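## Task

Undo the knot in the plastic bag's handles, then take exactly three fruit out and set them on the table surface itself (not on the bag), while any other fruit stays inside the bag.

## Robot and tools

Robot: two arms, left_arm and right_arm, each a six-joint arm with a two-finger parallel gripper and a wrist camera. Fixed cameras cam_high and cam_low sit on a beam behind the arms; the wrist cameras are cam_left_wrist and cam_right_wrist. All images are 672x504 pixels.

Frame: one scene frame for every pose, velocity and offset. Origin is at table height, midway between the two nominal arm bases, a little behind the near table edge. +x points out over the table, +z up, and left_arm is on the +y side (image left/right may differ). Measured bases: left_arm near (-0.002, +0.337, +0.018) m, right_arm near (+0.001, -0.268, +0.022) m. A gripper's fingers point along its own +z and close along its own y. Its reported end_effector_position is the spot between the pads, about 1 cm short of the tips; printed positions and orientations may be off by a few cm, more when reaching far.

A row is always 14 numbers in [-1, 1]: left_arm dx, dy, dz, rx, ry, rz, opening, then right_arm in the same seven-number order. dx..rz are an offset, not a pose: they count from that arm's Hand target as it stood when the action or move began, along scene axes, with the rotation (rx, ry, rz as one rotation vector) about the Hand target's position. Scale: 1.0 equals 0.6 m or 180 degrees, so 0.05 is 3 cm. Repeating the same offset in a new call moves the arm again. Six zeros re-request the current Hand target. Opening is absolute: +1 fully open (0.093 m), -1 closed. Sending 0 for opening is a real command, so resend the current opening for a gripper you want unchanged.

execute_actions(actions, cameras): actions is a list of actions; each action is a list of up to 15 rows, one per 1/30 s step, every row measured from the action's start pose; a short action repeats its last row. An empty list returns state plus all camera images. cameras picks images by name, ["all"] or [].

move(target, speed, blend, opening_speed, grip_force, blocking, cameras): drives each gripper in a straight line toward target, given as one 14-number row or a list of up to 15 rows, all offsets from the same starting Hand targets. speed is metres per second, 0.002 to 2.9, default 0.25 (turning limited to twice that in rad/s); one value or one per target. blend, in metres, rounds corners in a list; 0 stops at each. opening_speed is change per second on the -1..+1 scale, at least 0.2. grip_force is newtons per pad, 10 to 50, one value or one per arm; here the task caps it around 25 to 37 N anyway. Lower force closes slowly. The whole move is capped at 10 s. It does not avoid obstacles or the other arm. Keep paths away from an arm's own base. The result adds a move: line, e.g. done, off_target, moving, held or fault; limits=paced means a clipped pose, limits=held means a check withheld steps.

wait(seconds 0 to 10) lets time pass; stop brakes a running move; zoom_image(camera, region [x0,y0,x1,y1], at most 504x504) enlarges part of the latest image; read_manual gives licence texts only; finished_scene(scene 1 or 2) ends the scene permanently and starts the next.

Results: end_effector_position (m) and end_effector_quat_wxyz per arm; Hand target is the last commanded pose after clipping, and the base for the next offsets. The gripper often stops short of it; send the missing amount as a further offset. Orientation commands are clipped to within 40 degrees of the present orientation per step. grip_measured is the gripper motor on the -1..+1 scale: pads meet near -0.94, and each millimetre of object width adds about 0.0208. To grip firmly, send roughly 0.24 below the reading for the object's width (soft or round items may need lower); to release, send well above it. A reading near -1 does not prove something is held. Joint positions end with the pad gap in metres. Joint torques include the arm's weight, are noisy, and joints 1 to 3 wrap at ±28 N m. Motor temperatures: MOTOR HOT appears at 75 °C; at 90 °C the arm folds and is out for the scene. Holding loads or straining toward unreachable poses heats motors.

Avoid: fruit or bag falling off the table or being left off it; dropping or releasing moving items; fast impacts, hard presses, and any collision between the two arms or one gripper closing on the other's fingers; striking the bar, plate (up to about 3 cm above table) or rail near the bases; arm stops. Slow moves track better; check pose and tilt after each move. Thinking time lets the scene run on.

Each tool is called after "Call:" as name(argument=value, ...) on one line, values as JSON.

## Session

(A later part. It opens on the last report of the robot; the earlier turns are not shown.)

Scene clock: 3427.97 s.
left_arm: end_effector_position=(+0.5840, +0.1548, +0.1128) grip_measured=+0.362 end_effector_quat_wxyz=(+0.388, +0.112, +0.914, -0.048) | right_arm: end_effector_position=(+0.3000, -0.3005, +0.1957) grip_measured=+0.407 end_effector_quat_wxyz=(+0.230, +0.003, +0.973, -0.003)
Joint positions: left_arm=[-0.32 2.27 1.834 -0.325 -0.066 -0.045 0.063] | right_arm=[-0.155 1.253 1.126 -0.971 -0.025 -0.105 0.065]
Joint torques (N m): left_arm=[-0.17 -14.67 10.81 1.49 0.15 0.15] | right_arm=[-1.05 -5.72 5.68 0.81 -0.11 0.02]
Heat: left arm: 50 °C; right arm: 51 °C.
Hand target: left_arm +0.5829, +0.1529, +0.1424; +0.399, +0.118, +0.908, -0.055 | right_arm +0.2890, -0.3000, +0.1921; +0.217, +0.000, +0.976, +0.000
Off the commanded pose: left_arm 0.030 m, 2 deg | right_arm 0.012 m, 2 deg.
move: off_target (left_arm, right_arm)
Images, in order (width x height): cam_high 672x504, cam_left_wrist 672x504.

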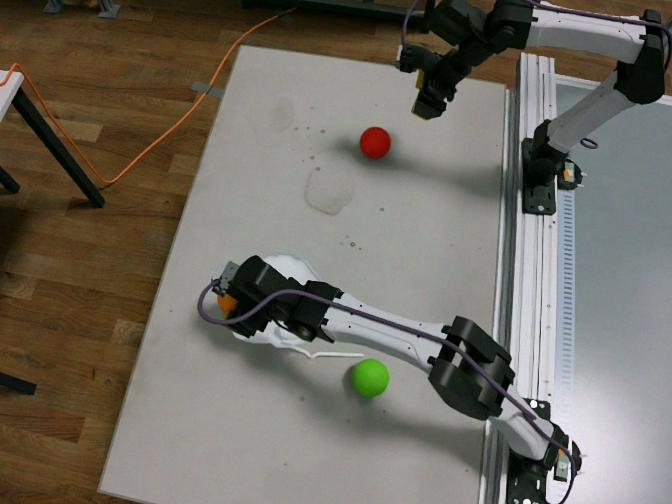

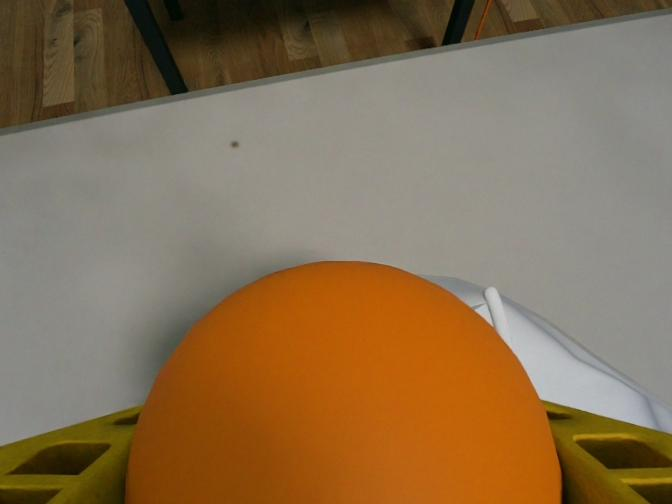

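Call:
move(target=[-0.1715,0.2950,0.0000,0,0,0,0.2, 0,0,0,0,0,0,0.41], speed=0.15, cameras=["cam_left_wrist","cam_high"])

Scene clock: 3433.07 s.
left_arm: end_effector_position=(+0.4733, +0.3329, +0.1238) grip_measured=+0.362 end_effector_quat_wxyz=(+0.363, +0.106, +0.924, -0.054) | right_arm: end_effector_position=(+0.3000, -0.3005, +0.1957) grip_measured=+0.407 end_effector_quat_wxyz=(+0.230, +0.003, +0.973, -0.003)
Joint positions: left_arm=[0.065 1.778 1.2 -0.258 0.21 0.214 0.063] | right_arm=[-0.155 1.253 1.126 -0.971 -0.025 -0.105 0.065]
Joint torques (N m): left_arm=[-0.2 -10.19 6.83 2.36 0.38 0.19] | right_arm=[-0.95 -5.61 5.64 0.81 -0.1 0.07]
Motor temperatures (°C): left_arm=[22 53 48 43 21 24 22] | right_arm=[24 51 39 29 24 26 24]
Heat: left arm: 53 °C; right arm: 51 °C.
Hand target: left_arm +0.4799, +0.3301, +0.1424; +0.399, +0.118, +0.908, -0.055 | right_arm +0.2890, -0.3000, +0.1921; +0.217, +0.000, +0.976, +0.000
Off the commanded pose: left_arm 0.020 m, 5 deg | right_arm 0.012 m, 2 deg.
move: off_target (left_arm, right_arm)
Images, in order (width x height): cam_high 672x504, cam_left_wrist 672x504.

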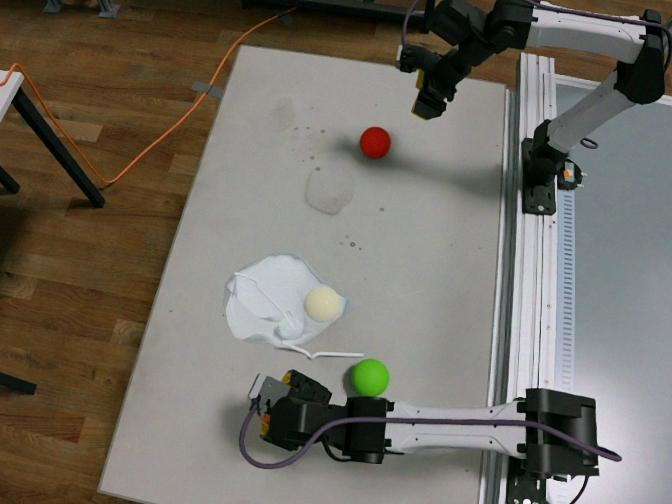

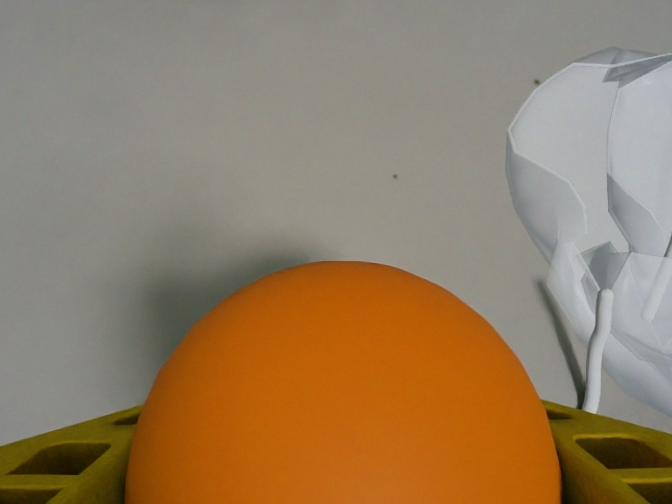

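Call:
move(target=[0,0,-0.1333,0,0,0,0.2, 0,0,0,0,0,0,0.41], speed=0.1, cameras=[])

Call:
move(target=[0,0,-0.0250,0,0,0,0.2, 0,0,0,0,0,0,0.41], speed=0.03, cameras=[])

Scene clock: 3437.77 s.
left_arm: end_effector_position=(+0.4736, +0.3319, +0.0600) grip_measured=+0.362 end_effector_quat_wxyz=(+0.379, +0.109, +0.918, -0.051) | right_arm: end_effector_position=(+0.3000, -0.3005, +0.1957) grip_measured=+0.407 end_effector_quat_wxyz=(+0.230, +0.003, +0.973, -0.003)
Joint positions: left_arm=[0.065 1.884 1.028 0.056 0.213 0.217 0.063] | right_arm=[-0.155 1.253 1.126 -0.971 -0.025 -0.105 0.065]
Joint torques (N m): left_arm=[0.03 -7.41 6.37 2.46 0.39 0.17] | right_arm=[-0.95 -5.68 5.53 0.83 -0.09 0.05]
Heat: left arm: 51 °C; right arm: 51 °C.
Hand target: left_arm +0.4800, +0.3301, +0.0624; +0.399, +0.118, +0.908, -0.055 | right_arm +0.2890, -0.3000, +0.1921; +0.217, +0.000, +0.976, +0.000
Off the commanded pose: left_arm 0.007 m, 3 deg | right_arm 0.012 m, 2 deg.
move: off_target (left_arm, right_arm)
No camera images: "cameras" was empty.

Scene clock: 3438.90 s.
left_arm: end_effector_position=(+0.4746, +0.3318, +0.0462) grip_measured=+0.362 end_effector_quat_wxyz=(+0.380, +0.109, +0.917, -0.051) | right_arm: end_effector_position=(+0.3000, -0.3005, +0.1957) grip_measured=+0.407 end_effector_quat_wxyz=(+0.230, +0.003, +0.973, -0.003)
Joint positions: left_arm=[0.065 1.921 1.009 0.115 0.213 0.217 0.063] | right_arm=[-0.155 1.253 1.126 -0.971 -0.025 -0.105 0.065]
Joint torques (N m): left_arm=[0.06 -7.39 5.96 2.48 0.4 0.2] | right_arm=[-1.02 -5.7 5.74 0.8 -0.07 0.05]
Heat: left arm: 51 °C; right arm: 51 °C.
Hand target: left_arm +0.4799, +0.3301, +0.0474; +0.399, +0.118, +0.908, -0.055 | right_arm +0.2890, -0.3000, +0.1921; +0.217, +0.000, +0.976, +0.000
Off the commanded pose: left_arm 0.006 m, 3 deg | right_arm 0.012 m, 2 deg.
move: off_target (left_arm, right_arm)
No camera images: "cameras" was empty.

Call:
move(target=[0,0,-0.0117,0,0,0,0.2, 0,0,0,0,0,0,0.41], speed=0.02, cameras=[])

Call:
move(target=[0,0,-0.0083,0,0,0,0.2, 0,0,0,0,0,0,0.41], speed=0.02, cameras=["cam_left_wrist"])

Scene clock: 3442.10 s.
left_arm: end_effector_position=(+0.4749, +0.3317, +0.0394) grip_measured=+0.362 end_effector_quat_wxyz=(+0.380, +0.109, +0.917, -0.051) | right_arm: end_effector_position=(+0.3000, -0.3005, +0.1957) grip_measured=+0.407 end_effector_quat_wxyz=(+0.230, +0.003, +0.973, -0.003)
Joint positions: left_arm=[0.065 1.939 1 0.142 0.213 0.217 0.063] | right_arm=[-0.155 1.253 1.126 -0.971 -0.025 -0.105 0.065]
Joint torques (N m): left_arm=[0.01 -7.43 5.89 2.49 0.41 0.2] | right_arm=[-1.09 -5.57 5.57 0.81 -0.07 0.06]
Heat: left arm: 50 °C; right arm: 51 °C.
Hand target: left_arm +0.4800, +0.3301, +0.0404; +0.399, +0.118, +0.908, -0.055 | right_arm +0.2890, -0.3000, +0.1921; +0.217, +0.000, +0.976, +0.000
Off the commanded pose: left_arm 0.005 m, 3 deg | right_arm 0.012 m, 2 deg.
move: off_target (left_arm, right_arm)
No camera images: "cameras" was empty.

Scene clock: 3443.10 s.
left_arm: end_effector_position=(+0.4751, +0.3316, +0.0346) grip_measured=+0.362 end_effector_quat_wxyz=(+0.381, +0.109, +0.917, -0.051) | right_arm: end_effector_position=(+0.3000, -0.3005, +0.1957) grip_measured=+0.407 end_effector_quat_wxyz=(+0.230, +0.003, +0.973, -0.003)
Joint positions: left_arm=[0.065 1.952 0.995 0.161 0.213 0.217 0.063] | right_arm=[-0.155 1.253 1.126 -0.971 -0.025 -0.105 0.065]
Joint torques (N m): left_arm=[-0.05 -7.5 5.82 2.46 0.39 0.18] | right_arm=[-1.01 -5.65 5.7 0.84 -0.08 0.07]
Heat: left arm: 50 °C; right arm: 51 °C.
Hand target: left_arm +0.4800, +0.3301, +0.0355; +0.399, +0.118, +0.908, -0.055 | right_arm +0.2890, -0.3000, +0.1921; +0.217, +0.000, +0.976, +0.000
Off the commanded pose: left_arm 0.005 m, 3 deg | right_arm 0.012 m, 2 deg.
move: off_target (left_arm, right_arm)
Images, in order (width x height): cam_left_wrist 672x504.

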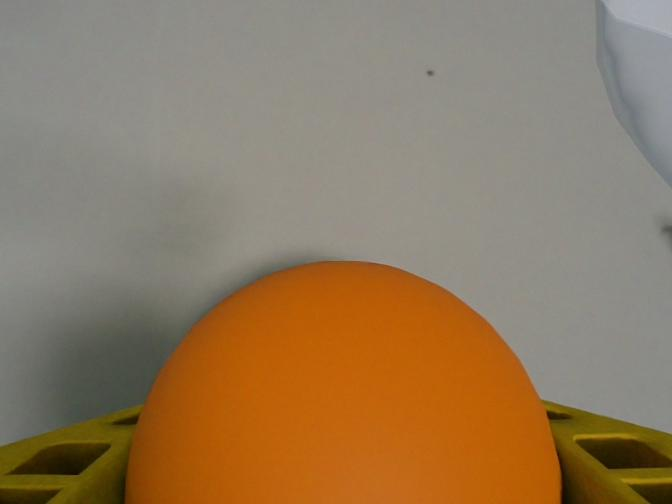

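Call:
move(target=[0,0,-0.0067,0,0,0,0.2, 0,0,0,0,0,0,0.41], speed=0.02, cameras=[])

Call:
move(target=[0,0,-0.0067,0,0,0,0.2, 0,0,0,0,0,0,0.41], speed=0.02, cameras=["cam_left_wrist","cam_low"])

Scene clock: 3446.33 s.
left_arm: end_effector_position=(+0.4773, +0.3315, +0.0334) grip_measured=+0.362 end_effector_quat_wxyz=(+0.385, +0.109, +0.915, -0.051) | right_arm: end_effector_position=(+0.3000, -0.3005, +0.1957) grip_measured=+0.407 end_effector_quat_wxyz=(+0.230, +0.003, +0.973, -0.003)
Joint positions: left_arm=[0.065 1.962 0.995 0.179 0.215 0.217 0.063] | right_arm=[-0.155 1.253 1.126 -0.971 -0.025 -0.105 0.065]
Joint torques (N m): left_arm=[0.02 -7.34 5.44 2.45 0.39 0.15] | right_arm=[-0.99 -5.71 5.78 0.81 -0.12 0.04]
Heat: left arm: 49 °C; right arm: 51 °C.
Hand target: left_arm +0.4800, +0.3301, +0.0313; +0.399, +0.118, +0.908, -0.055 | right_arm +0.2890, -0.3000, +0.1921; +0.217, +0.000, +0.976, +0.000
Off the commanded pose: left_arm 0.004 m, 2 deg | right_arm 0.012 m, 2 deg.
move: off_target (right_arm)
No camera images: "cameras" was empty.

Scene clock: 3447.23 s.
left_arm: end_effector_position=(+0.4793, +0.3312, +0.0329) grip_measured=+0.362 end_effector_quat_wxyz=(+0.391, +0.110, +0.912, -0.051) | right_arm: end_effector_position=(+0.3000, -0.3005, +0.1957) grip_measured=+0.407 end_effector_quat_wxyz=(+0.230, +0.003, +0.973, -0.003)
Joint positions: left_arm=[0.065 1.969 0.99 0.206 0.218 0.217 0.063] | right_arm=[-0.155 1.253 1.126 -0.971 -0.025 -0.105 0.065]
Joint torques (N m): left_arm=[0.16 -6.98 5.39 2.38 0.36 0.14] | right_arm=[-0.98 -5.61 5.6 0.84 -0.12 0.05]
Motor temperatures (°C): left_arm=[22 48 46 46 21 24 22] | right_arm=[24 51 39 29 24 26 24]
Heat: left arm: 48 °C; right arm: 51 °C.
Hand target: left_arm +0.4799, +0.3301, +0.0274; +0.399, +0.118, +0.908, -0.055 | right_arm +0.2890, -0.3000, +0.1921; +0.217, +0.000, +0.976, +0.000
Off the commanded pose: left_arm 0.006 m, 1 deg | right_arm 0.012 m, 2 deg.
move: off_target (right_arm)
Images, in order (width x height): cam_low 672x504, cam_left_wrist 672x504.

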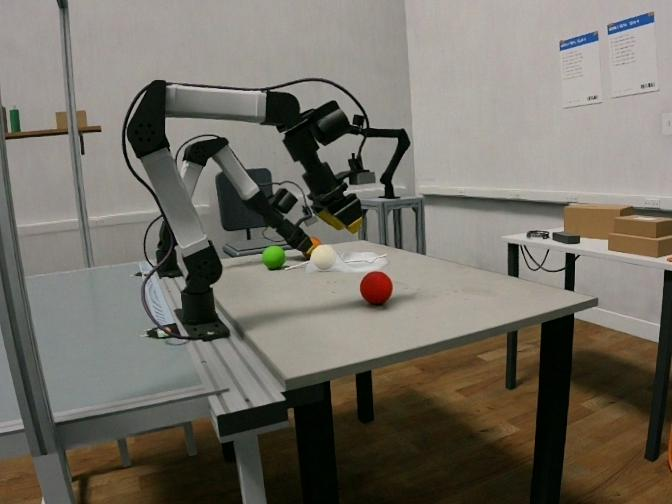

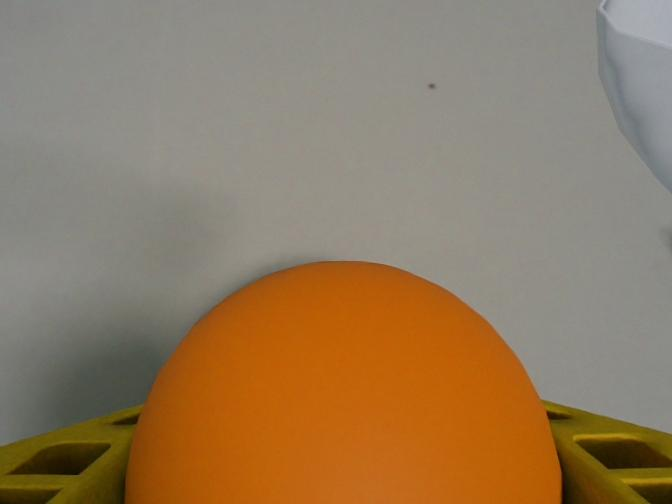

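Call:
move(target=[[0,0,0.0050,0,0,0,0.2, 0,0,0,0,0,0,0.41],[0,0,0.0050,0,0,0,0.88, 0,0,0,0,0,0,0.41]], speed=0.02, opening_speed=0.4, cameras=["cam_left_wrist"])

Scene clock: 3452.87 s.
left_arm: end_effector_position=(+0.4793, +0.3312, +0.0329) grip_measured=+0.878 end_effector_quat_wxyz=(+0.391, +0.110, +0.912, -0.051) | right_arm: end_effector_position=(+0.3000, -0.3005, +0.1957) grip_measured=+0.407 end_effector_quat_wxyz=(+0.230, +0.003, +0.973, -0.003)
Joint positions: left_arm=[0.065 1.969 0.99 0.206 0.218 0.217 0.087] | right_arm=[-0.155 1.253 1.126 -0.971 -0.025 -0.105 0.065]
Joint torques (N m): left_arm=[-0.06 -7.54 5.68 2.23 0.35 0.16] | right_arm=[-1.06 -5.64 5.71 0.81 -0.09 0.03]
Heat: left arm: 47 °C; right arm: 51 °C.
Hand target: left_arm +0.4799, +0.3301, +0.0303; +0.399, +0.118, +0.908, -0.055 | right_arm +0.2890, -0.3000, +0.1921; +0.217, +0.000, +0.976, +0.000
Off the commanded pose: left_arm 0.003 m, 1 deg | right_arm 0.012 m, 2 deg.
move: off_target (right_arm)
Images, in order (width x height): cam_left_wrist 672x504.

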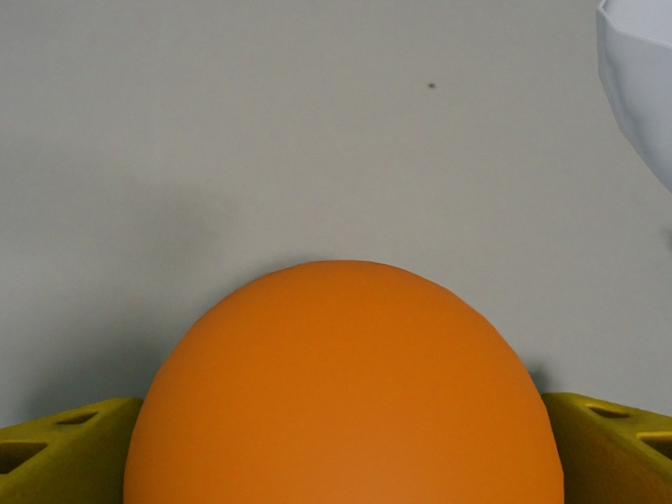

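Call:
move(target=[[-0.1417,0.0360,0.1367,0,0,0,0.88, 0,0,0,0,0,0,0.41],[-0.3000,0.0167,0.2830,0,0,0,0.88, 0,0,0,0,0,0,0.41]], speed=[0.06,0.2], blend=[0.02,0], cameras=["all"])

Scene clock: 3462.13 s.
left_arm: end_effector_position=(+0.3035, +0.3419, +0.1932) grip_measured=+0.878 end_effector_quat_wxyz=(+0.404, +0.112, +0.907, -0.047) | right_arm: end_effector_position=(+0.3000, -0.3005, +0.1957) grip_measured=+0.407 end_effector_quat_wxyz=(+0.230, +0.003, +0.973, -0.003)
Joint positions: left_arm=[0.172 0.999 0.783 -0.549 0.294 0.295 0.087] | right_arm=[-0.155 1.253 1.126 -0.971 -0.025 -0.105 0.065]
Joint torques (N m): left_arm=[0.34 -2.47 11.03 1.38 0.42 0.18] | right_arm=[-0.91 -5.63 5.76 0.85 -0.09 0.03]
Heat: left arm: 46 °C; right arm: 51 °C.
Hand target: left_arm +0.2999, +0.3401, +0.2001; +0.399, +0.118, +0.908, -0.055 | right_arm +0.2890, -0.3000, +0.1921; +0.217, +0.000, +0.976, +0.000
Off the commanded pose: left_arm 0.008 m, 1 deg | right_arm 0.012 m, 2 deg.
move: off_target (right_arm)

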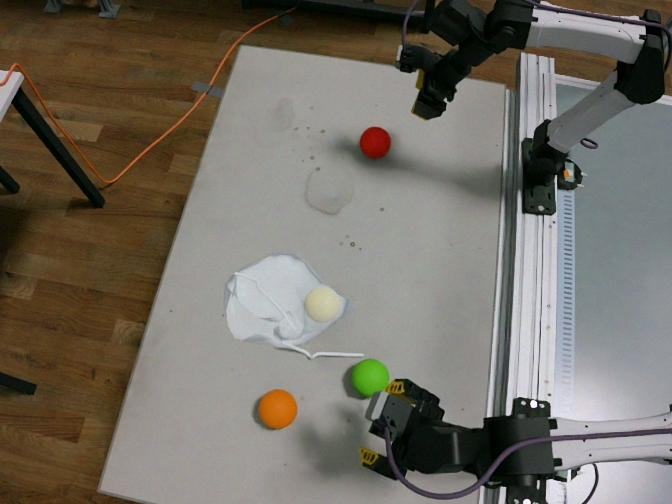

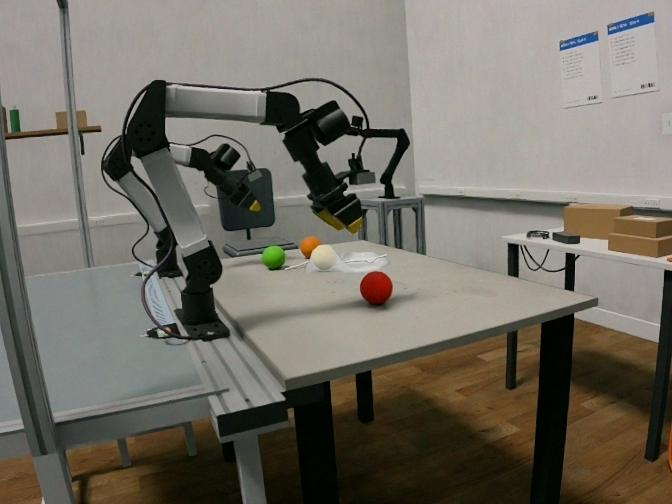

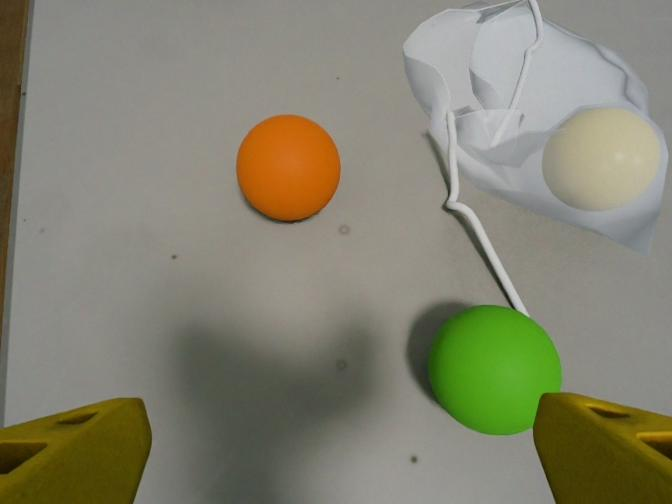

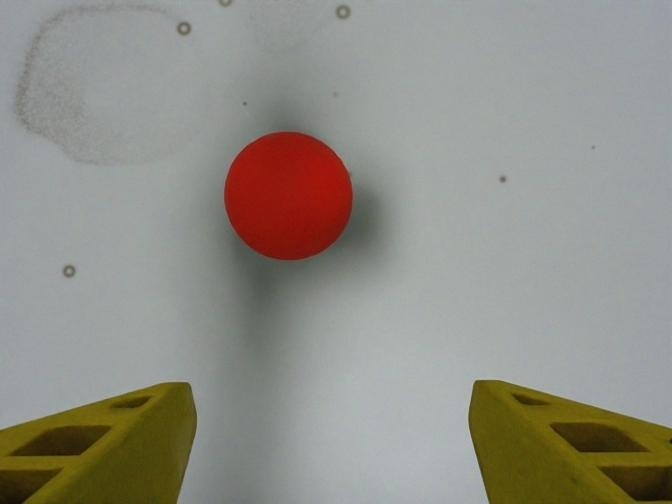

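Call:
finished_scene(scene=1)

The scene is finished: the task was done.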